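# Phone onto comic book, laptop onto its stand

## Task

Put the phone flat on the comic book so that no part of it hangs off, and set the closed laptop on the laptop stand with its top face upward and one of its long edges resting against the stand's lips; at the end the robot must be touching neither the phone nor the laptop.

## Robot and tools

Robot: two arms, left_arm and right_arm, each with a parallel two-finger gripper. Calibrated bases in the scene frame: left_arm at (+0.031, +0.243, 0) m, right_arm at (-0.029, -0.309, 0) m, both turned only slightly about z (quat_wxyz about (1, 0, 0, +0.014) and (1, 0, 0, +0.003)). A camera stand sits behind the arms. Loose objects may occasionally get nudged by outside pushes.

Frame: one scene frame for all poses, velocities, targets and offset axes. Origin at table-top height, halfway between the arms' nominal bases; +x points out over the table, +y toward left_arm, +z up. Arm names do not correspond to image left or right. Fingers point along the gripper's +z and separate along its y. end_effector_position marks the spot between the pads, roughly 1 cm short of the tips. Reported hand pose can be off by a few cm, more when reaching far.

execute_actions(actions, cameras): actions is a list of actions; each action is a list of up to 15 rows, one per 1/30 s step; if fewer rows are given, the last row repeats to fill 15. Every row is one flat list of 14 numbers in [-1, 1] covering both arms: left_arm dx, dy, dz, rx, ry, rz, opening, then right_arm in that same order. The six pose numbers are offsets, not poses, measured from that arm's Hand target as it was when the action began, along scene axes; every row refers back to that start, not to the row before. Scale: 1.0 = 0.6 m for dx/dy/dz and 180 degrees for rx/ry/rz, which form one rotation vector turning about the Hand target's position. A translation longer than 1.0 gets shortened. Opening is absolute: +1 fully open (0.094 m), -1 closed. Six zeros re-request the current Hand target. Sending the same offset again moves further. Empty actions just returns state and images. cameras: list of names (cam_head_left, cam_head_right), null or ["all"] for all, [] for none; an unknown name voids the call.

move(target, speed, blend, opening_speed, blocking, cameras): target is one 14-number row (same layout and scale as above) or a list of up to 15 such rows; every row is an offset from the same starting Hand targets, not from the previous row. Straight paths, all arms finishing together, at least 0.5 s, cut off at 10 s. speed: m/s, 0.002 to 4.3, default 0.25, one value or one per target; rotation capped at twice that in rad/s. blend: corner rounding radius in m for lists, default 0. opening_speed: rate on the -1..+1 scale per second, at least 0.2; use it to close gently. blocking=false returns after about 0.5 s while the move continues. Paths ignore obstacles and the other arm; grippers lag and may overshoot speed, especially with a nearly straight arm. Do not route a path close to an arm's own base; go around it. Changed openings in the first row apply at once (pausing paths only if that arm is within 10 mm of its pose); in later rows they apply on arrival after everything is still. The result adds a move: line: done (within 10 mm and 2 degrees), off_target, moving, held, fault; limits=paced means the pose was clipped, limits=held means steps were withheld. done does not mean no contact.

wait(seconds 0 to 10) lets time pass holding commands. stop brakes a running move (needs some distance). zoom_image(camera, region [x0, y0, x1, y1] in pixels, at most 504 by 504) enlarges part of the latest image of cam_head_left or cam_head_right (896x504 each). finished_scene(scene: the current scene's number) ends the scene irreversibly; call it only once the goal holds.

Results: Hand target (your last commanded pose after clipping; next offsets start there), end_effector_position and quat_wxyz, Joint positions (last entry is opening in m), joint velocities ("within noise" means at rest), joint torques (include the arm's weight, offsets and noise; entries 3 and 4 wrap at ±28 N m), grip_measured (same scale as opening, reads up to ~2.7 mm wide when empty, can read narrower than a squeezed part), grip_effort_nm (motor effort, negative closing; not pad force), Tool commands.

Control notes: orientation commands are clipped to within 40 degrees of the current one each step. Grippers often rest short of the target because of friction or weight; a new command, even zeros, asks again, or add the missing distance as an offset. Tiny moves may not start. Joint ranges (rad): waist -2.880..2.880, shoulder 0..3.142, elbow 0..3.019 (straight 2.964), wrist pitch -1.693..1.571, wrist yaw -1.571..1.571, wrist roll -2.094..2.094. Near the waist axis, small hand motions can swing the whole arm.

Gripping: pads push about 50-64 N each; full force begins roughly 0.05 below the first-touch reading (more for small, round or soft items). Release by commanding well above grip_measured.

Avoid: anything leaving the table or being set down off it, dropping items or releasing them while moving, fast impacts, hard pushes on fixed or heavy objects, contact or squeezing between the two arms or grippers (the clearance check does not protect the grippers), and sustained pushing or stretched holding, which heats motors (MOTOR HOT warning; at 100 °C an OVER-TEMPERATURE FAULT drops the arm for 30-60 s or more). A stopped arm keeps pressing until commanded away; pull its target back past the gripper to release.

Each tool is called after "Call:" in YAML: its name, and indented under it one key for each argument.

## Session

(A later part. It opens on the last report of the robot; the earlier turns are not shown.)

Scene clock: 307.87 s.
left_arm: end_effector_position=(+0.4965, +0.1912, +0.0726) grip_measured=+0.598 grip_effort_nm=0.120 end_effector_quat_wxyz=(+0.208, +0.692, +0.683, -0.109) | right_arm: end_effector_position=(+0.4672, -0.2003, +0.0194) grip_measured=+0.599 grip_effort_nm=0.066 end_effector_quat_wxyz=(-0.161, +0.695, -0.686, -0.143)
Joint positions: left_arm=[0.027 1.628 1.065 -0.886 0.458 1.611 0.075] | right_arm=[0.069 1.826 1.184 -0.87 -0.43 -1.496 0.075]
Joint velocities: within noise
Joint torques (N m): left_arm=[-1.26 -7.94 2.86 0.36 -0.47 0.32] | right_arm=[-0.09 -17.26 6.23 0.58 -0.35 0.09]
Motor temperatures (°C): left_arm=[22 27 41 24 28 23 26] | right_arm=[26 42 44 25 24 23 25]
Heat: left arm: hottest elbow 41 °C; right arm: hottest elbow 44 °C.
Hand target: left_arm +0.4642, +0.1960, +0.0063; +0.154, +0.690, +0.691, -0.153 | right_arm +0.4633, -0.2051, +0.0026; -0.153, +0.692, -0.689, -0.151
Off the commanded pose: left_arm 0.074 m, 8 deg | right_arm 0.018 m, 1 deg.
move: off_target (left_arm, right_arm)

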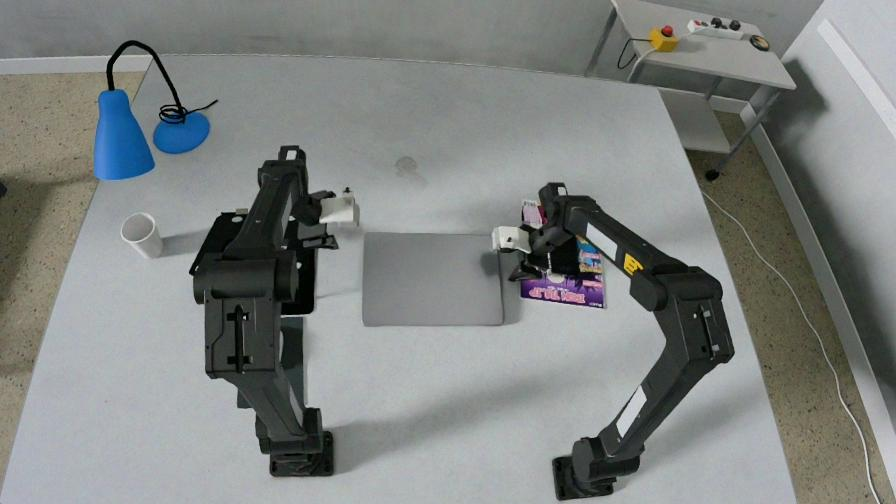

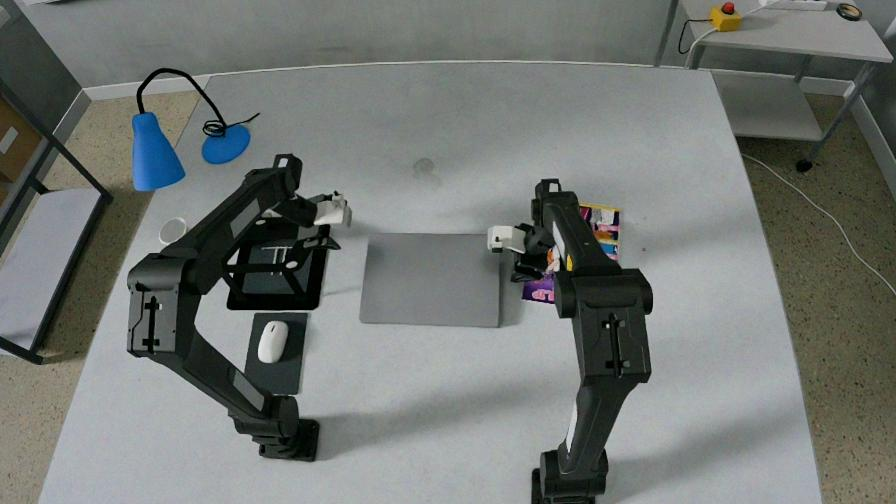

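Call:
move:
  target:
    - [-0.03,0,0.2,0,0,0,0.6,0,0,0,0,0,0,0.6]
    - [-0.03,-0.047,0.15,0.056,0,0,0.6,0,0,0,0,0,0,0.6]
    - [-0.03,-0.05,-0.005,0.056,0,0,0.6,0,0,0,0,0,0,0.6]
  speed: 0.15

Call:
zoom_image:
  camera: "cam_head_left"
  region: [280, 180, 560, 360]

Call:
zoom_image:
  camera: "cam_head_right"
  region: [280, 180, 560, 360]

Scene clock: 316.93 s.
left_arm: end_effector_position=(+0.4494, +0.1708, +0.0125) grip_measured=+0.598 grip_effort_nm=0.115 end_effector_quat_wxyz=(+0.098, +0.700, +0.701, -0.087) | right_arm: end_effector_position=(+0.4672, -0.2003, +0.0194) grip_measured=+0.599 grip_effort_nm=0.066 end_effector_quat_wxyz=(-0.161, +0.695, -0.686, -0.143)
Joint positions: left_arm=[-0.092 1.66 0.957 -0.835 0.261 1.502 0.075] | right_arm=[0.069 1.826 1.184 -0.87 -0.43 -1.496 0.075]
Joint velocities: within noise
Joint torques (N m): left_arm=[-2.08 -12.45 7.09 0.8 0.17 -0.11] | right_arm=[-0.21 -17.08 6.28 0.57 -0.36 0.09]
Motor temperatures (°C): left_arm=[22 27 41 23 28 24 26] | right_arm=[26 42 43 25 24 23 25]
Heat: left arm: hottest elbow 41 °C; right arm: hottest elbow 43 °C.
Hand target: left_arm +0.4460, +0.1659, +0.0033; +0.092, +0.701, +0.701, -0.092 | right_arm +0.4633, -0.2051, +0.0026; -0.153, +0.692, -0.689, -0.151
Off the commanded pose: left_arm 0.011 m, 1 deg | right_arm 0.018 m, 1 deg.
move: off_target (left_arm, right_arm)

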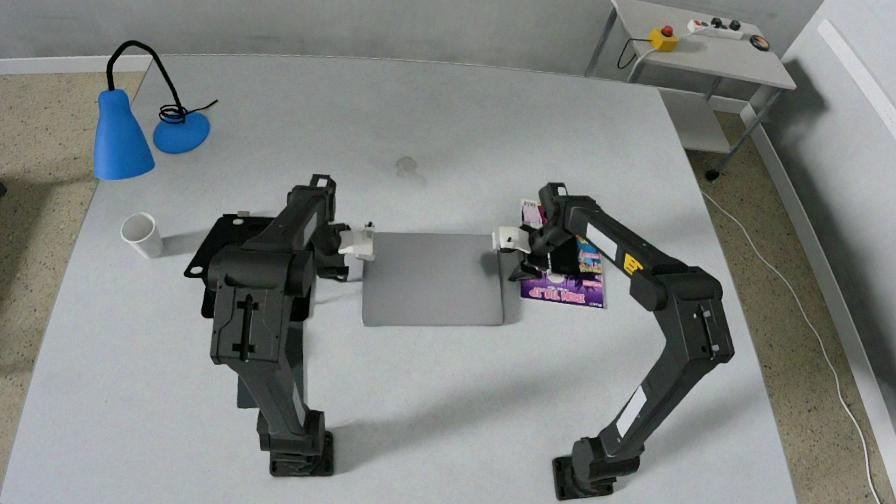

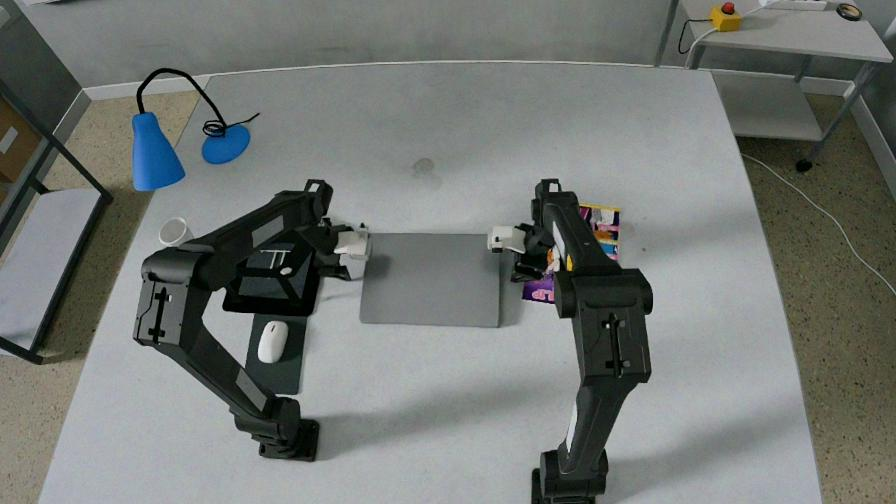

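Scaled by 1.800.

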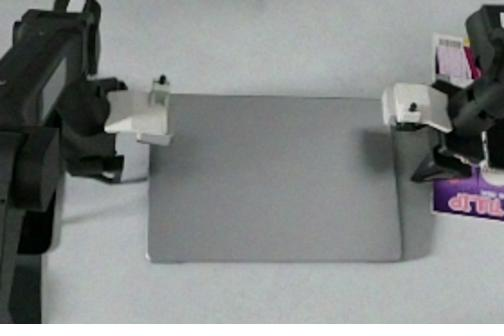

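Scaled by 1.800.

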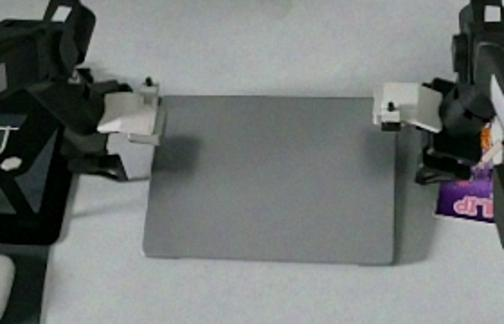

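Call:
move:
  target: [0,-0.2,0,0,0,0,0.6,0,0.215,0,0,0,0,0.6]
  speed: 0.1

Call:
zoom_image:
  camera: "cam_head_right"
  region: [280, 180, 560, 360]

Scene clock: 320.67 s.
left_arm: end_effector_position=(+0.4468, +0.1365, +0.0117) grip_measured=+0.598 grip_effort_nm=0.115 end_effector_quat_wxyz=(+0.071, +0.689, +0.719, -0.054) | right_arm: end_effector_position=(+0.4675, -0.1718, +0.0150) grip_measured=+0.599 grip_effort_nm=0.042 end_effector_quat_wxyz=(-0.135, +0.680, -0.711, -0.114)
Joint positions: left_arm=[-0.209 1.654 0.957 -0.814 0.169 1.342 0.075] | right_arm=[0.152 1.824 1.184 -0.834 -0.342 -1.352 0.075]
Joint velocities: within noise
Joint torques (N m): left_arm=[-13.27 -11.11 10.76 1.57 3.17 -1.11] | right_arm=[10.93 -15.97 8.38 2.1 -2.67 1.06]
Motor temperatures (°C): left_arm=[22 27 40 23 29 24 26] | right_arm=[26 42 42 25 25 23 25]
Heat: left arm: hottest elbow 40 °C; right arm: hottest shoulder 42 °C.
Hand target: left_arm +0.4460, +0.0460, +0.0032; +0.092, +0.701, +0.701, -0.091 | right_arm +0.4633, -0.0761, +0.0025; -0.153, +0.692, -0.689, -0.151
Off the commanded pose: left_arm 0.091 m, 6 deg | right_arm 0.097 m, 5 deg.
move: off_target (left_arm, right_arm)

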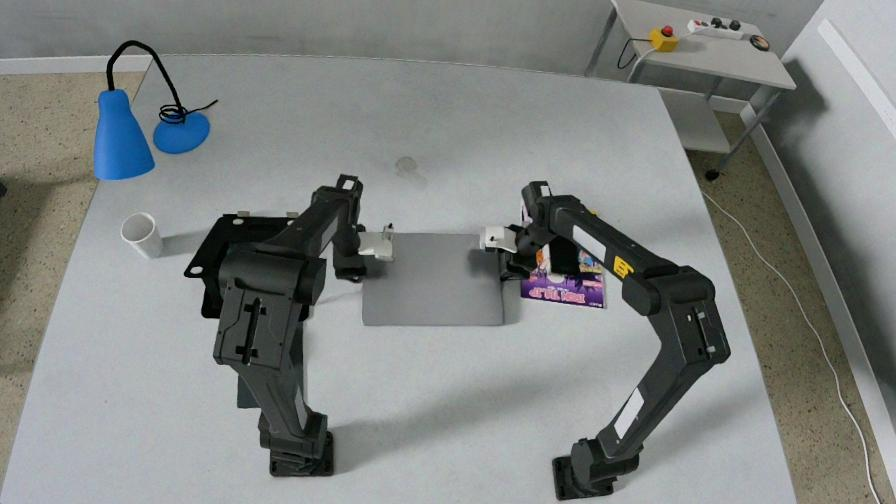

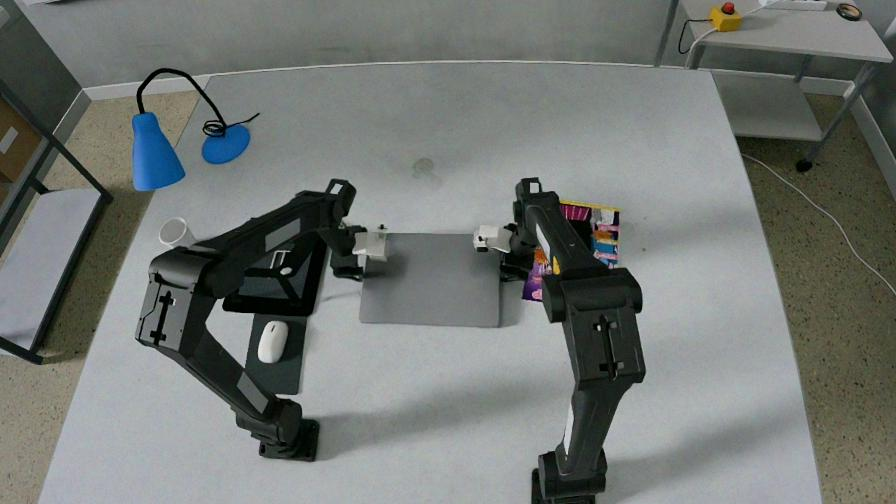

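Scaled by 1.800.

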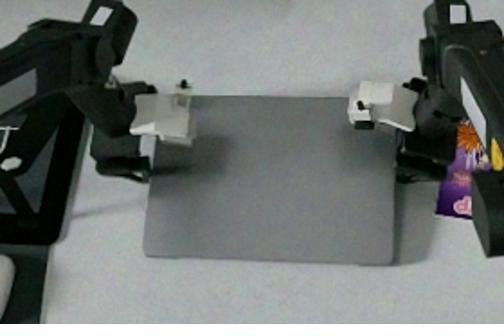

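Call:
move:
  target: [0,-0.04,0.28,0,0,0,0.6,0,0.02,0,0,0,0,0.6]
  speed: 0.12

Call:
zoom_image:
  camera: "cam_head_right"
  region: [280, 180, 560, 360]

Scene clock: 324.47 s.
left_arm: end_effector_position=(+0.4245, +0.0296, +0.1388) grip_measured=+0.599 grip_effort_nm=0.081 end_effector_quat_wxyz=(+0.059, +0.703, +0.701, -0.106) | right_arm: end_effector_position=(+0.4472, -0.0744, +0.0164) grip_measured=+0.599 grip_effort_nm=0.051 end_effector_quat_wxyz=(-0.153, +0.694, -0.687, -0.151)
Joint positions: left_arm=[-0.43 1.543 1.197 -1.195 0.242 1.168 0.075] | right_arm=[0.324 1.837 1.189 -0.774 -0.408 -1.221 0.075]
Joint velocities: within noise
Joint torques (N m): left_arm=[-0.73 -15.68 15.66 -0.09 0.08 -0.08] | right_arm=[1.14 -15.03 10.39 0.94 -0.23 0.29]
Motor temperatures (°C): left_arm=[23 27 40 23 31 24 26] | right_arm=[26 42 42 25 27 24 25]
Heat: left arm: hottest elbow 40 °C; right arm: hottest shoulder 42 °C.
Hand target: left_arm +0.4461, +0.0220, +0.1713; +0.092, +0.701, +0.701, -0.092 | right_arm +0.4632, -0.0641, +0.0024; -0.153, +0.692, -0.689, -0.151
Off the commanded pose: left_arm 0.040 m, 4 deg | right_arm 0.024 m, 0 deg.
move: off_target (left_arm, right_arm)

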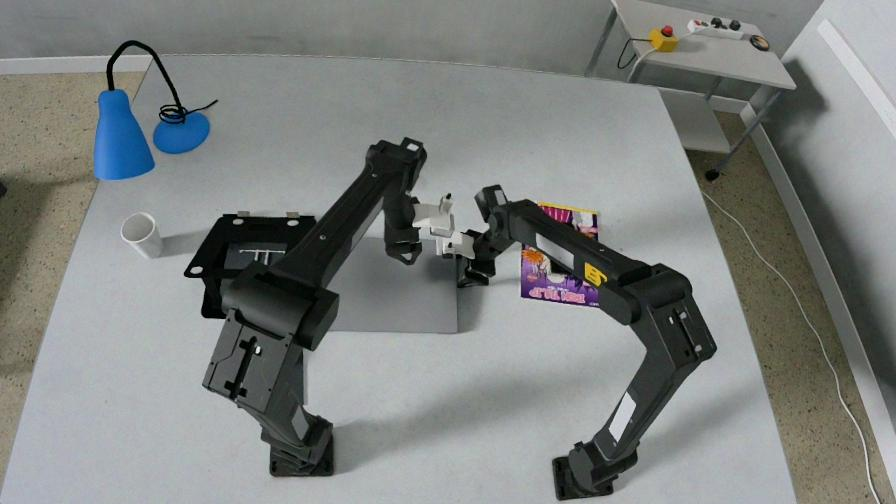

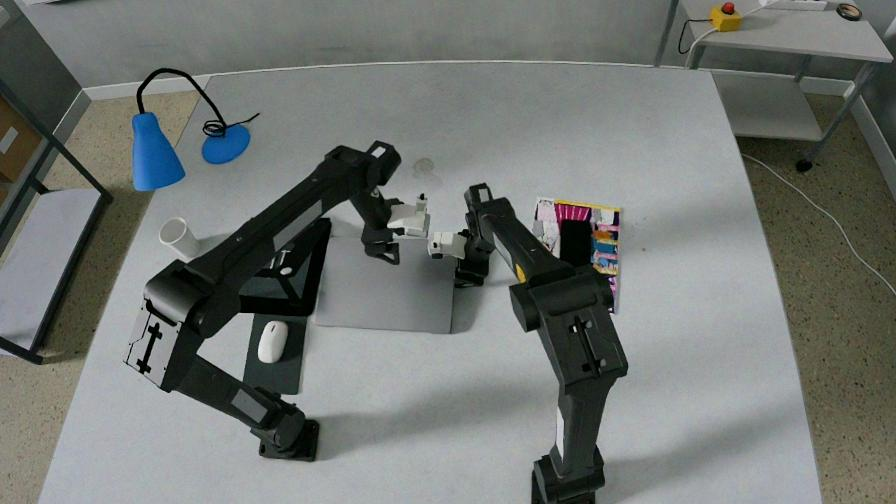

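Scaled by 1.800.

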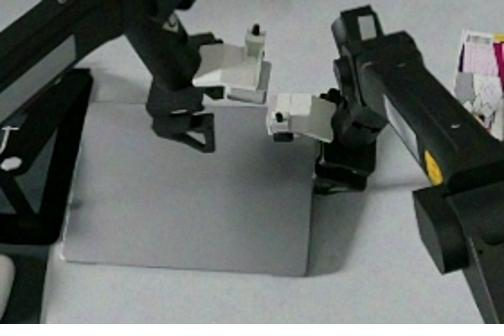

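Call:
move:
  target:
    - [0,0.06,0.14,0,0,0,0.4,-0.02,-0.2,0.1,0,0,0,0.6]
    - [-0.143,0.563,0.12,0.083,0,0,0.4,-0.2,-0.3,0.3,-0.139,0,0,-0.95]
  speed: [0.25,0.4]

Call:
zoom_image:
  camera: "cam_head_right"
  region: [160, 180, 440, 360]

Call:
zoom_image:
  camera: "cam_head_left"
  region: [160, 180, 440, 360]

Scene clock: 334.40 s.
left_arm: end_effector_position=(+0.3625, +0.3567, +0.2400) grip_measured=+0.402 grip_effort_nm=-0.085 end_effector_quat_wxyz=(-0.005, +0.708, +0.707, -0.007) | right_arm: end_effector_position=(+0.3518, -0.2475, +0.1877) grip_measured=-0.948 grip_effort_nm=-0.081 end_effector_quat_wxyz=(-0.009, +0.707, -0.707, +0.009)
Joint positions: left_arm=[0.302 1.268 1.205 -1.524 -0.003 1.903 0.066] | right_arm=[0.158 1.351 1.142 -1.336 0.003 -1.406 0.002]
Joint velocities: within noise
Joint torques (N m): left_arm=[-0.09 -11.34 9.58 0.36 0.15 0.11] | right_arm=[1.38 -12.86 7.46 -0.24 0.03 0.22]
Motor temperatures (°C): left_arm=[23 27 41 23 30 24 26] | right_arm=[26 41 43 25 26 23 25]
Heat: left arm: hottest elbow 41 °C; right arm: hottest elbow 43 °C.
Hand target: left_arm +0.3603, +0.3598, +0.2433; +0.000, +0.707, +0.707, +0.000 | right_arm +0.3432, -0.2441, +0.1825; +0.001, +0.709, -0.706, +0.002
Off the commanded pose: left_arm 0.005 m, 1 deg | right_arm 0.011 m, 1 deg.
move: off_target (right_arm); target 2's new opening was sent with right_arm's hand 0.011 m and 1 deg from that target

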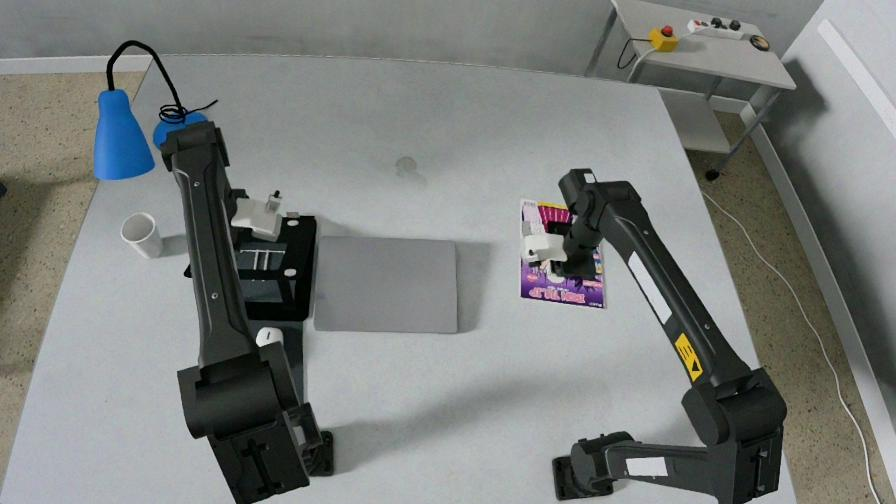

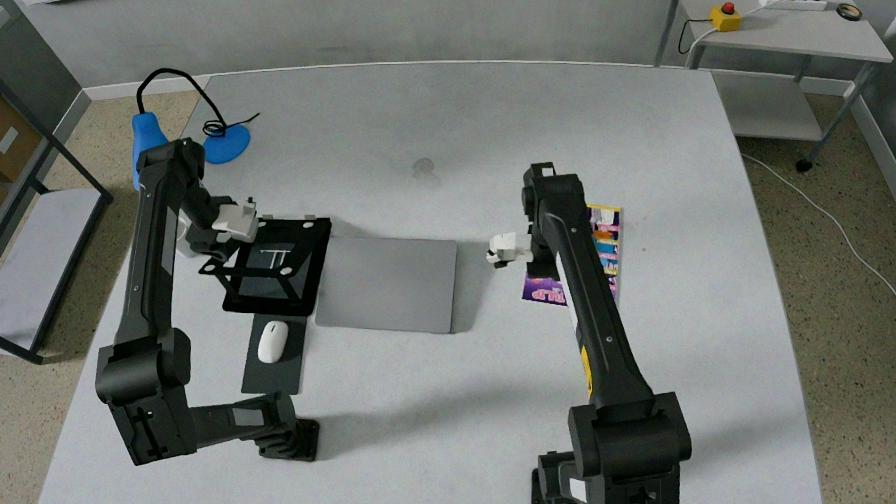

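Scaled by 1.800.

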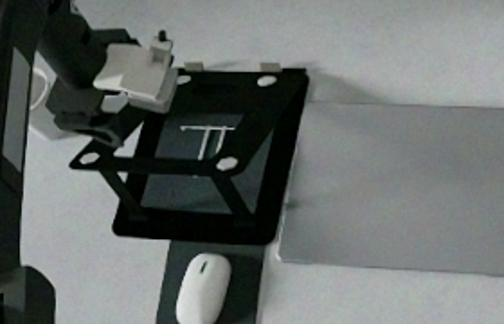

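Scaled by 1.800.

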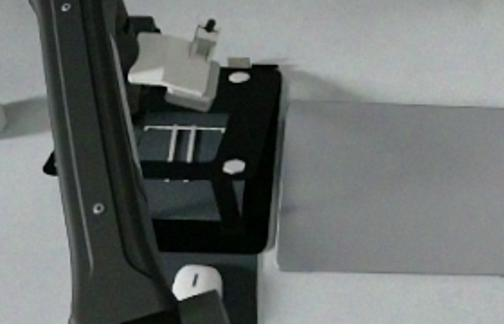

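Call:
move:
  target:
    - [0.028,-0.05,-0.08,0,0,0,0.4,0,0,0,0,0,0,-0.95]
    - [0.028,-0.05,-0.225,0,0,0,0.4,0,0,0,0,0,0,-0.95]
  speed: 0.13

Call:
zoom_image:
  camera: "cam_head_right"
  region: [160, 180, 440, 360]

Scene clock: 339.97 s.
left_arm: end_effector_position=(+0.3739, +0.3333, +0.1128) grip_measured=+0.402 grip_effort_nm=-0.081 end_effector_quat_wxyz=(-0.002, +0.707, +0.707, -0.002) | right_arm: end_effector_position=(+0.3518, -0.2475, +0.1877) grip_measured=-0.949 grip_effort_nm=-0.076 end_effector_quat_wxyz=(-0.009, +0.707, -0.707, +0.009)
Joint positions: left_arm=[0.23 1.354 0.938 -1.16 -0.001 1.828 0.066] | right_arm=[0.158 1.351 1.142 -1.336 0.003 -1.406 0.002]
Joint velocities: within noise
Joint torques (N m): left_arm=[-2.2 -10.64 8.68 0.9 0.07 -0.11] | right_arm=[1.44 -12.92 7.45 -0.23 0.03 0.22]
Motor temperatures (°C): left_arm=[23 27 41 23 29 24 26] | right_arm=[26 41 43 25 25 23 25]
Heat: left arm: hottest elbow 41 °C; right arm: hottest elbow 43 °C.
Hand target: left_arm +0.3770, +0.3298, +0.1083; +0.000, +0.707, +0.707, +0.001 | right_arm +0.3432, -0.2441, +0.1825; +0.001, +0.709, -0.706, +0.002
Off the commanded pose: left_arm 0.007 m, 0 deg | right_arm 0.011 m, 1 deg.
move: off_target (right_arm)

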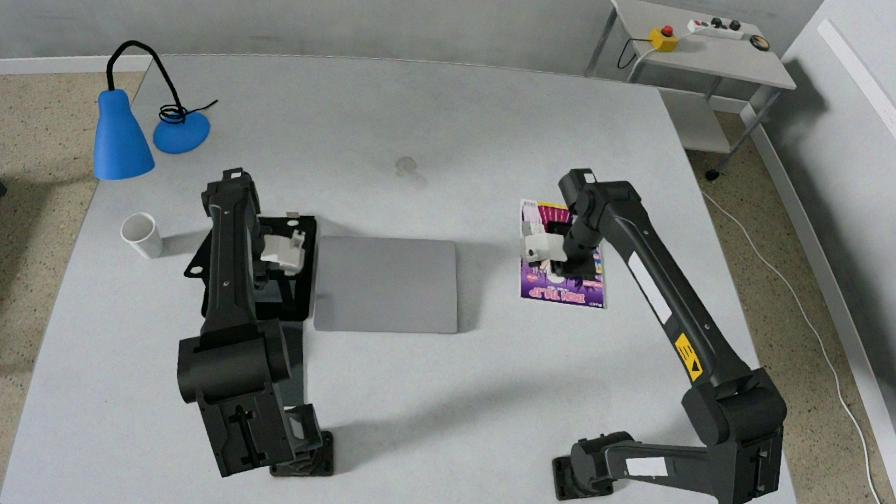

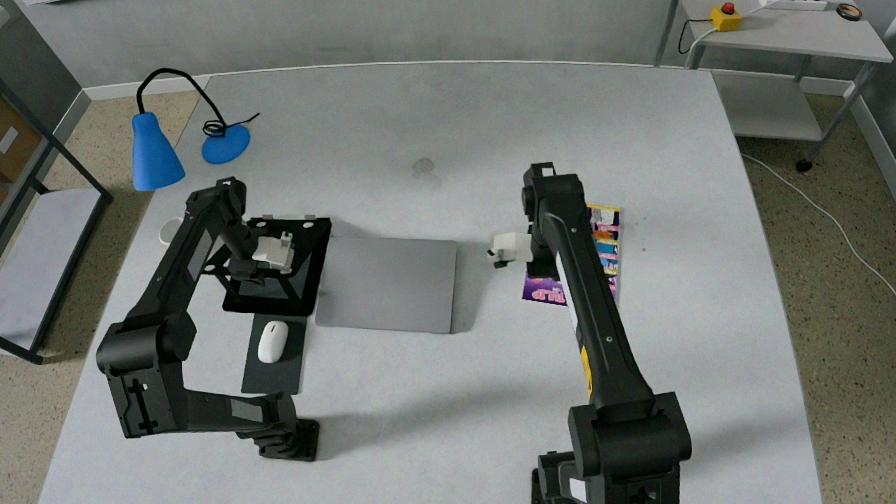

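Scaled by 1.800.

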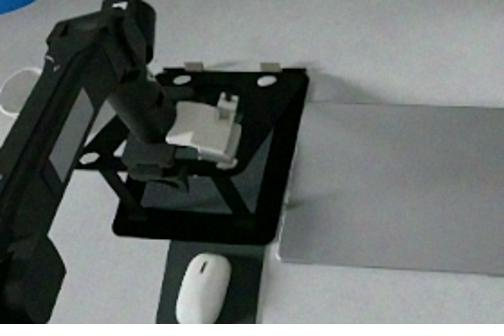

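Call:
move:
  target:
    - [0,0,0,0,0,0,-0.95,0,0,0,0,0,0,-0.95]
    - [0,0,0.17,0,0,0,-0.95,0,0,0,0,0,0,-0.95]
    - [-0.04,0.18,0.17,0,0,0,-0.95,0,0,0,0,0,0,-0.95]
    - [-0.04,0.19,-0.06,0,0,0,-0.95,0,0,0,0,0,0,-0.95]
  speed: 0.13

Call:
zoom_image:
  camera: "cam_head_right"
  region: [110, 180, 390, 360]

Scene clock: 347.00 s.
left_arm: end_effector_position=(+0.3730, +0.4401, +0.1183) grip_measured=-0.473 grip_effort_nm=-1.023 end_effector_quat_wxyz=(+0.031, +0.696, +0.715, +0.053) | right_arm: end_effector_position=(+0.3518, -0.2475, +0.1877) grip_measured=-0.949 grip_effort_nm=-0.085 end_effector_quat_wxyz=(-0.009, +0.707, -0.707, +0.009)
Joint positions: left_arm=[0.51 1.375 0.97 -1.047 0.033 2.081 0.025] | right_arm=[0.158 1.351 1.142 -1.336 0.003 -1.406 0.002]
Joint velocities: within noise
Joint torques (N m): left_arm=[-0.56 -4.78 5.87 0.44 -1.75 -0.03] | right_arm=[1.49 -12.98 7.45 -0.23 0.03 0.22]
Motor temperatures (°C): left_arm=[23 27 41 23 29 24 27] | right_arm=[26 41 43 25 25 23 25]
Heat: left arm: hottest elbow 41 °C; right arm: hottest elbow 43 °C.
Hand target: left_arm +0.3531, +0.4438, +0.0723; +0.000, +0.707, +0.707, +0.001 | right_arm +0.3432, -0.2441, +0.1825; +0.001, +0.709, -0.706, +0.002
Off the commanded pose: left_arm 0.050 m, 7 deg | right_arm 0.011 m, 1 deg.
joint sent to its limit (left arm) — joint 6 (wrist roll), upper limit. The joint targets are off in position, not in orientation.
move: off_target (left_arm, right_arm)

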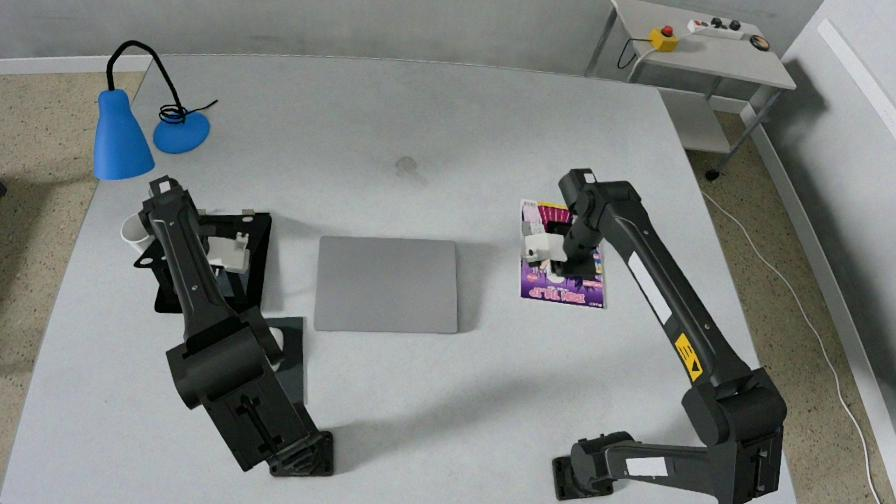

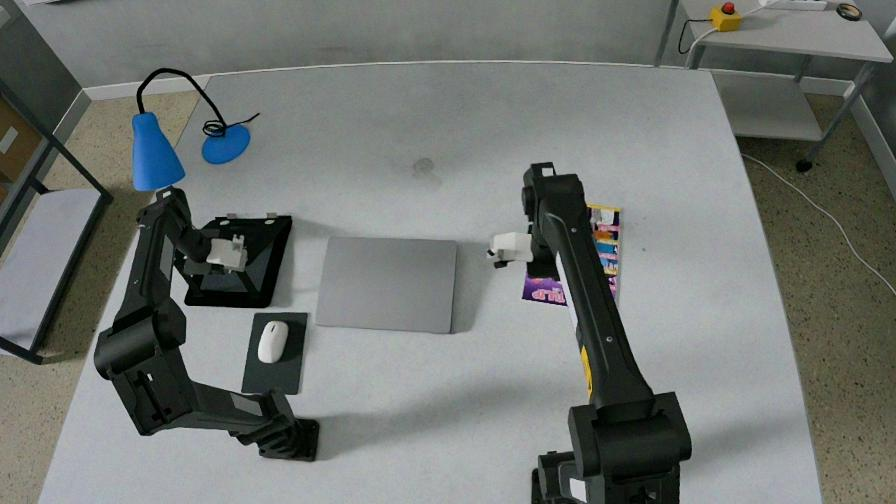

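Scaled by 1.800.

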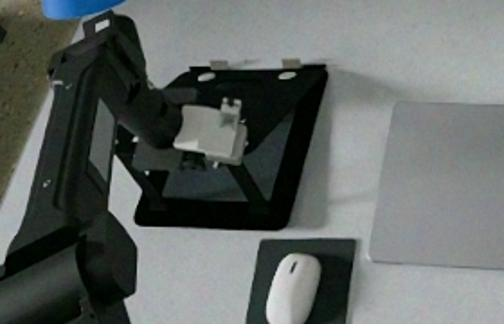

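Call:
move:
  target:
    - [0.03,-0.006,0.077,0,0,0,0.3,0,0,0,0,0,0,-0.95]
    - [0.03,-0.006,0.32,0,0,0,0.3,0,0,0,0,0,0,-0.95]
    - [-0.2,-0.2,0.35,0,0,0,-0.95,0,0,0,0,0,0,-0.95]
  speed: 0.25

Call:
zoom_image:
  camera: "cam_head_right"
  region: [110, 180, 390, 360]

Call:
zoom_image:
  camera: "cam_head_left"
  region: [90, 180, 370, 360]

Scene clock: 354.97 s.
left_arm: end_effector_position=(+0.2360, +0.3288, +0.2839) grip_measured=-0.947 grip_effort_nm=-0.081 end_effector_quat_wxyz=(+0.014, +0.705, +0.708, +0.036) | right_arm: end_effector_position=(+0.3518, -0.2475, +0.1877) grip_measured=-0.949 grip_effort_nm=-0.081 end_effector_quat_wxyz=(-0.009, +0.707, -0.707, +0.009)
Joint positions: left_arm=[0.37 0.864 1.044 -1.673 -0.001 1.964 0.002] | right_arm=[0.158 1.351 1.142 -1.336 0.003 -1.406 0.002]
Joint velocities: within noise
Joint torques (N m): left_arm=[-1.96 -4.42 9.13 0.06 0.09 -0.08] | right_arm=[1.44 -12.86 7.46 -0.23 0.03 0.22]
Motor temperatures (°C): left_arm=[22 27 41 23 29 24 27] | right_arm=[26 41 43 25 25 23 25]
Heat: left arm: hottest elbow 41 °C; right arm: hottest elbow 43 °C.
Hand target: left_arm +0.2331, +0.3238, +0.2823; +0.000, +0.707, +0.707, +0.000 | right_arm +0.3432, -0.2441, +0.1825; +0.001, +0.709, -0.706, +0.002
Off the commanded pose: left_arm 0.006 m, 4 deg | right_arm 0.011 m, 1 deg.
joint sent to its limit (left arm) — joint 4 (wrist pitch), lower limit. The joint targets are off in orientation, not in position.
move: off_target (left_arm, right_arm); target 3's new opening was sent with left_arm's hand 0.006 m and 4 deg from that target

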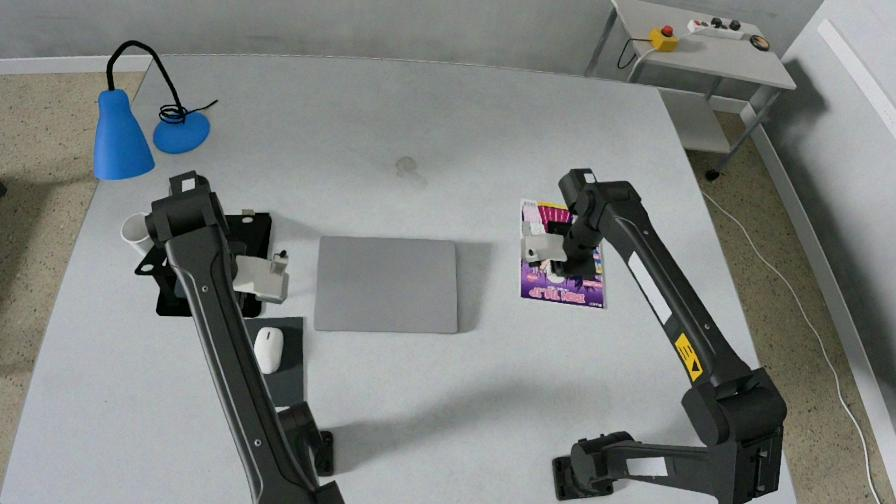

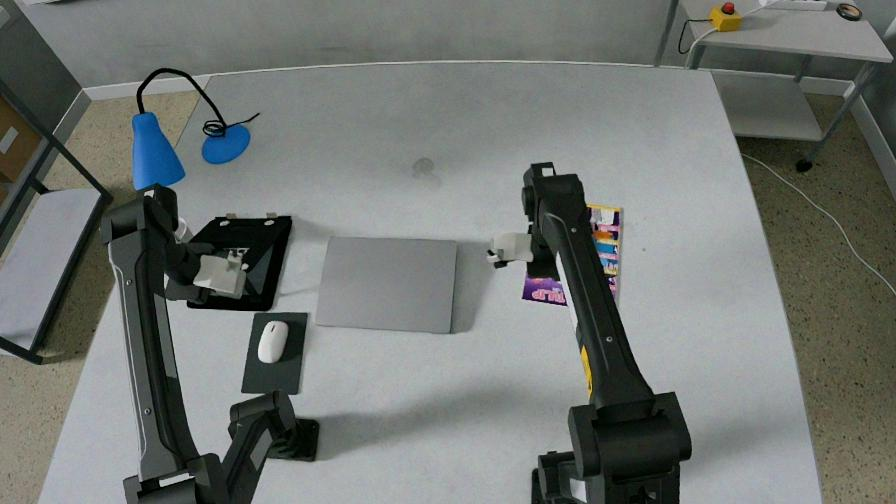

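Scaled by 1.800.

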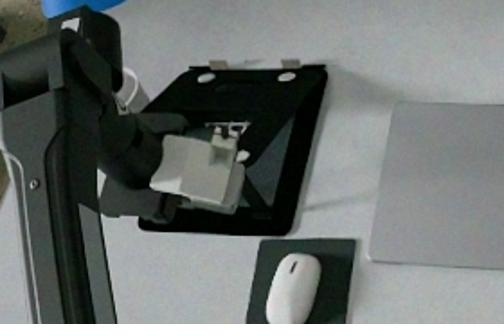

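Scaled by 1.800.

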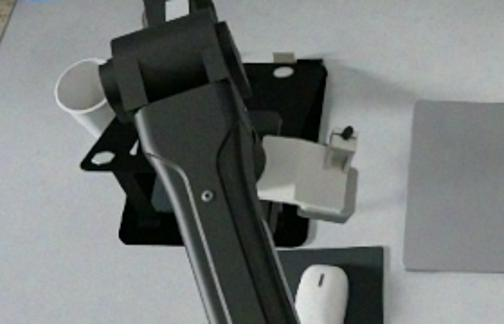

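Call:
move:
  target:
    - [0.353,-0.065,-0.22,-0.167,0,0,0.6,0.17,0.19,-0.1,0.167,0,0,0.6]
    - [0.353,-0.065,-0.462,-0.167,0,0,0.6,0.17,0.19,-0.3,0.167,0,0,0.6]
  speed: [0.35,0.15]

Call:
zoom_image:
  camera: "cam_head_right"
  region: [230, 180, 510, 360]

Call:
zoom_image:
  camera: "cam_head_left"
  region: [230, 180, 510, 360]

Scene clock: 365.33 s.
left_arm: end_effector_position=(+0.4663, +0.2863, +0.0546) grip_measured=+0.598 grip_effort_nm=0.129 end_effector_quat_wxyz=(+0.209, +0.686, +0.682, -0.145) | right_arm: end_effector_position=(+0.4512, -0.1359, +0.0174) grip_measured=+0.599 grip_effort_nm=0.061 end_effector_quat_wxyz=(-0.193, +0.685, -0.681, -0.172)
Joint positions: left_arm=[0.268 1.684 1.073 -1.028 0.511 1.892 0.075] | right_arm=[0.176 1.808 1.125 -0.754 -0.508 -1.359 0.075]
Joint velocities: within noise
Joint torques (N m): left_arm=[-0.38 -8.94 3.97 0.94 -0.07 0.26] | right_arm=[1.44 -16.73 6.27 0.7 -0.39 0.23]
Motor temperatures (°C): left_arm=[22 27 41 23 29 24 27] | right_arm=[26 41 44 25 25 23 25]
Heat: left arm: hottest elbow 41 °C; right arm: hottest elbow 44 °C.
Hand target: left_arm +0.4450, +0.2849, +0.0052; +0.184, +0.683, +0.683, -0.183 | right_arm +0.4452, -0.1302, +0.0024; -0.183, +0.685, -0.682, -0.181
Off the commanded pose: left_arm 0.054 m, 5 deg | right_arm 0.017 m, 2 deg.
move: off_target (left_arm, right_arm)

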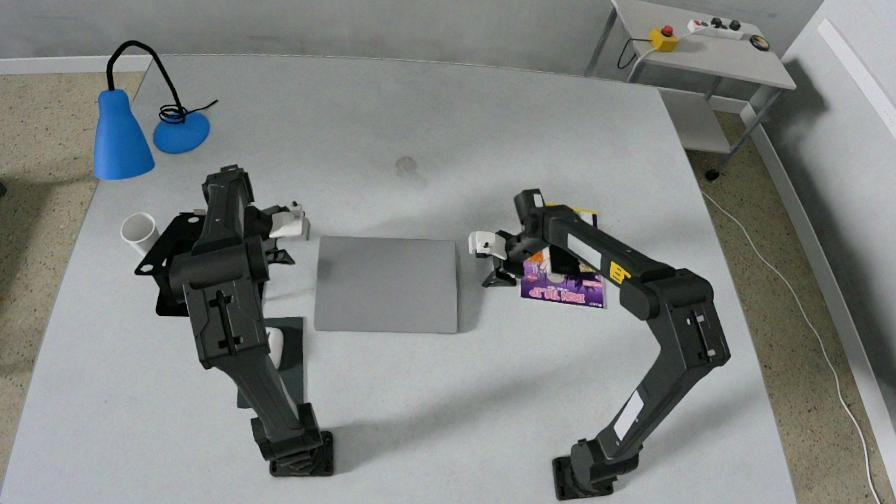

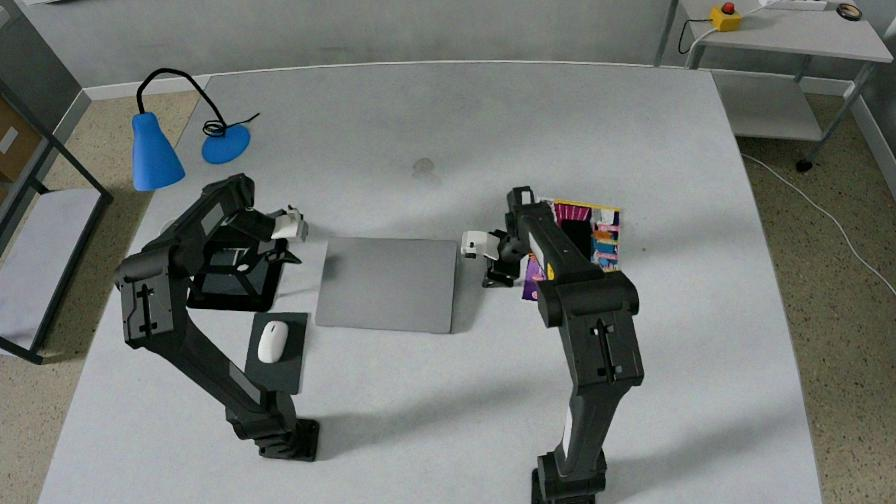

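Scaled by 1.800.

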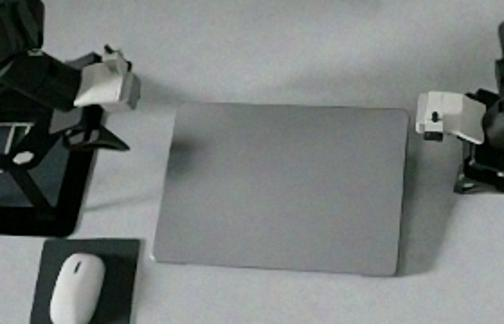

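Scaled by 1.800.

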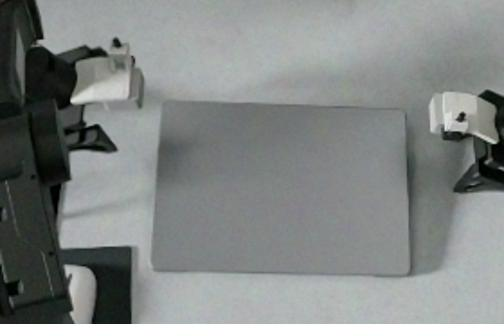

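Call:
move:
  target:
    - [-0.02,0,0.12,0,0,0,0.6,0,0,0,0,0,0,0.6]
    - [-0.02,-0.035,0.1,0.03,0,0,0.6,0,0,0,0,0,0,0.6]
    - [-0.02,-0.04,-0.01,0.03,0,0,0.6,0,0,0,0,0,0,0.6]
  speed: 0.15
  cameras: ["cam_head_right"]

Call:
zoom_image:
  camera: "cam_head_right"
  region: [230, 180, 510, 360]

Scene clock: 370.23 s.
left_arm: end_effector_position=(+0.4338, +0.2656, +0.0109) grip_measured=+0.598 grip_effort_nm=0.125 end_effector_quat_wxyz=(+0.157, +0.691, +0.690, -0.148) | right_arm: end_effector_position=(+0.4512, -0.1359, +0.0174) grip_measured=+0.599 grip_effort_nm=0.066 end_effector_quat_wxyz=(-0.193, +0.685, -0.681, -0.172)
Joint positions: left_arm=[0.207 1.694 0.96 -0.933 0.424 1.83 0.075] | right_arm=[0.176 1.808 1.125 -0.754 -0.508 -1.359 0.075]
Joint velocities: within noise
Joint torques (N m): left_arm=[-3.02 -12.69 6.37 1.16 0.08 -0.15] | right_arm=[1.49 -16.85 6.32 0.76 -0.4 0.22]
Motor temperatures (°C): left_arm=[22 27 40 23 29 24 27] | right_arm=[26 41 43 25 25 23 25]
Heat: left arm: hottest elbow 40 °C; right arm: hottest elbow 43 °C.
Hand target: left_arm +0.4330, +0.2610, -0.0008; +0.151, +0.690, +0.691, -0.151 | right_arm +0.4452, -0.1302, +0.0024; -0.183, +0.685, -0.682, -0.181
Off the commanded pose: left_arm 0.013 m, 1 deg | right_arm 0.017 m, 2 deg.
move: off_target (left_arm, right_arm)
Images, in order (width x height): cam_head_right 896x504.

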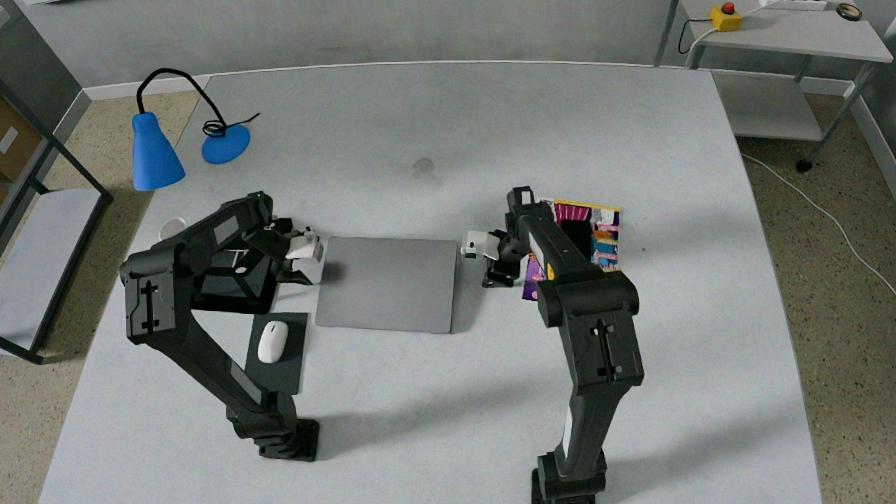

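Scaled by 1.800.

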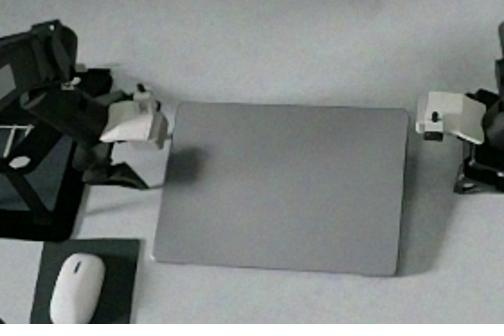

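Call:
move:
  target: [0,-0.22,0,0,0,0,0.6,-0.015,0.3,0,0,0,0,0.6]
  speed: 0.12
  cameras: ["cam_head_right"]

Call:
zoom_image:
  camera: "cam_head_right"
  region: [230, 180, 510, 360]

Scene clock: 374.53 s.
left_arm: end_effector_position=(+0.4443, +0.2344, +0.0137) grip_measured=+0.598 grip_effort_nm=0.105 end_effector_quat_wxyz=(+0.135, +0.683, +0.712, -0.087) | right_arm: end_effector_position=(+0.4379, -0.0704, +0.0152) grip_measured=+0.599 grip_effort_nm=0.046 end_effector_quat_wxyz=(-0.163, +0.669, -0.712, -0.139)
Joint positions: left_arm=[0.085 1.633 0.913 -0.811 0.321 1.637 0.075] | right_arm=[0.344 1.801 1.128 -0.696 -0.384 -1.119 0.075]
Joint velocities: within noise
Joint torques (N m): left_arm=[-15.15 -11.52 4.68 0.92 4.2 -1.2] | right_arm=[12.75 -12.63 12.53 2.71 -2.57 1.27]
Motor temperatures (°C): left_arm=[23 27 40 23 30 24 26] | right_arm=[26 41 43 25 25 23 25]
Heat: left arm: hottest elbow 40 °C; right arm: hottest elbow 43 °C.
Hand target: left_arm +0.4330, +0.1289, -0.0008; +0.151, +0.691, +0.691, -0.151 | right_arm +0.4362, +0.0498, +0.0025; -0.183, +0.685, -0.682, -0.181
Off the commanded pose: left_arm 0.107 m, 8 deg | right_arm 0.121 m, 7 deg.
move: off_target (left_arm, right_arm)
Images, in order (width x height): cam_head_right 896x504.

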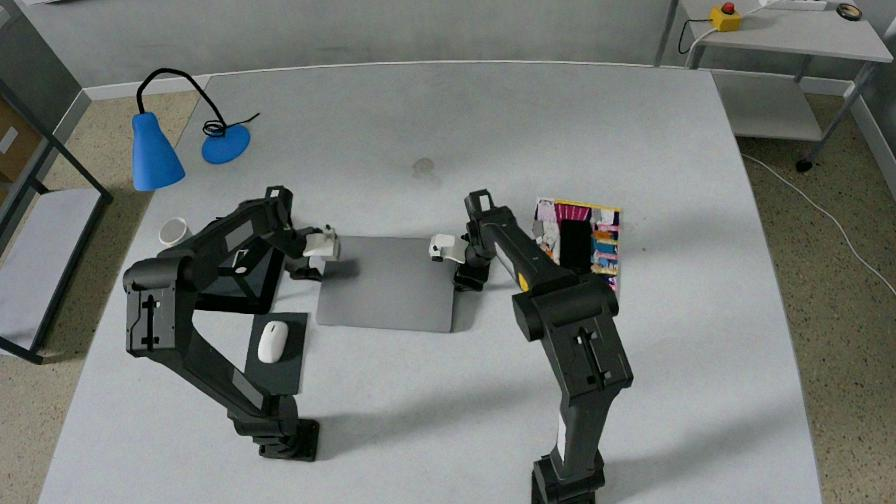

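Scaled by 1.800.

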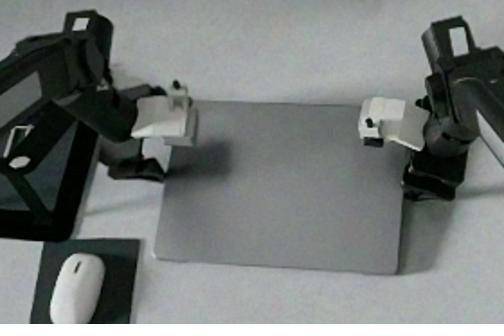

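Call:
move:
  target: [0,0.0,0.25,0,0,0,0.6,0,0.0,0,0,0,0,0.6]
  speed: 0.12
  cameras: ["cam_head_left", "cam_head_right"]

Call:
zoom_image:
  camera: "cam_head_right"
  region: [230, 180, 510, 360]

Scene clock: 379.07 s.
left_arm: end_effector_position=(+0.4265, +0.2069, +0.1327) grip_measured=+0.598 grip_effort_nm=0.110 end_effector_quat_wxyz=(+0.127, +0.683, +0.711, -0.110) | right_arm: end_effector_position=(+0.4376, -0.0704, +0.0151) grip_measured=+0.599 grip_effort_nm=0.051 end_effector_quat_wxyz=(-0.159, +0.666, -0.717, -0.133)
Joint positions: left_arm=[0.027 1.431 1.044 -1.171 0.337 1.585 0.075] | right_arm=[0.349 1.799 1.128 -0.697 -0.369 -1.105 0.075]
Joint velocities: within noise
Joint torques (N m): left_arm=[-12.63 -11.75 12.7 -0.31 3.78 -0.98] | right_arm=[12.51 -12.4 12.59 2.69 -3.04 1.13]
Motor temperatures (°C): left_arm=[23 27 40 23 37 24 26] | right_arm=[26 41 43 25 29 24 25]
Heat: left arm: hottest elbow 40 °C; right arm: hottest elbow 43 °C.
Hand target: left_arm +0.4330, +0.1289, +0.1493; +0.151, +0.691, +0.691, -0.151 | right_arm +0.4361, +0.0499, +0.0025; -0.183, +0.685, -0.682, -0.181
Off the commanded pose: left_arm 0.080 m, 6 deg | right_arm 0.121 m, 8 deg.
move: off_target (left_arm, right_arm)

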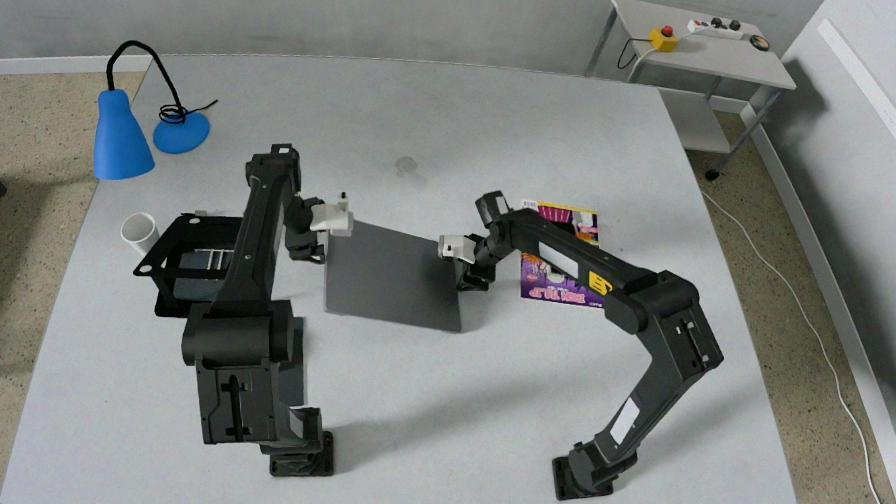

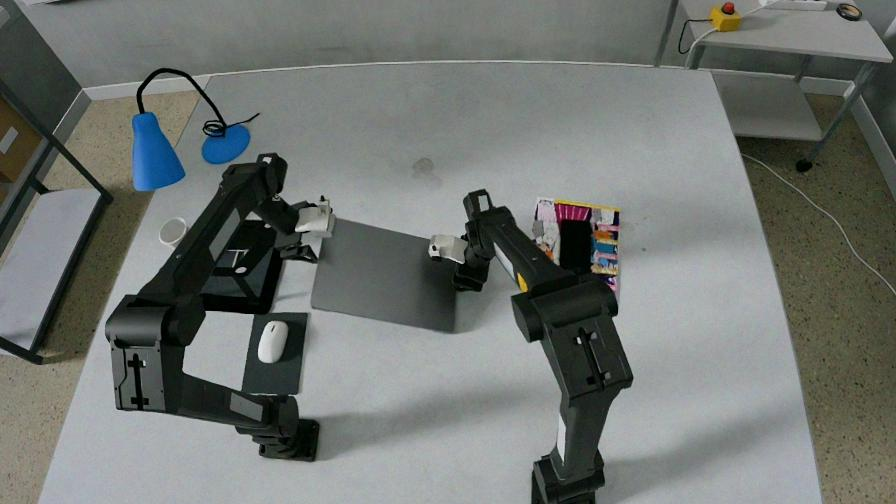

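Scaled by 1.800.

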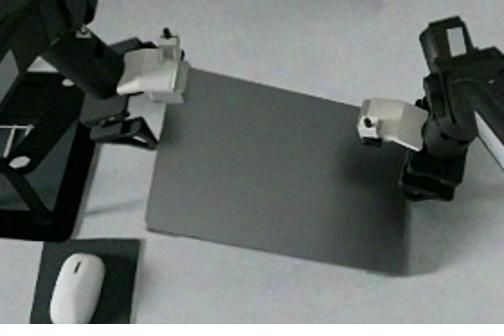

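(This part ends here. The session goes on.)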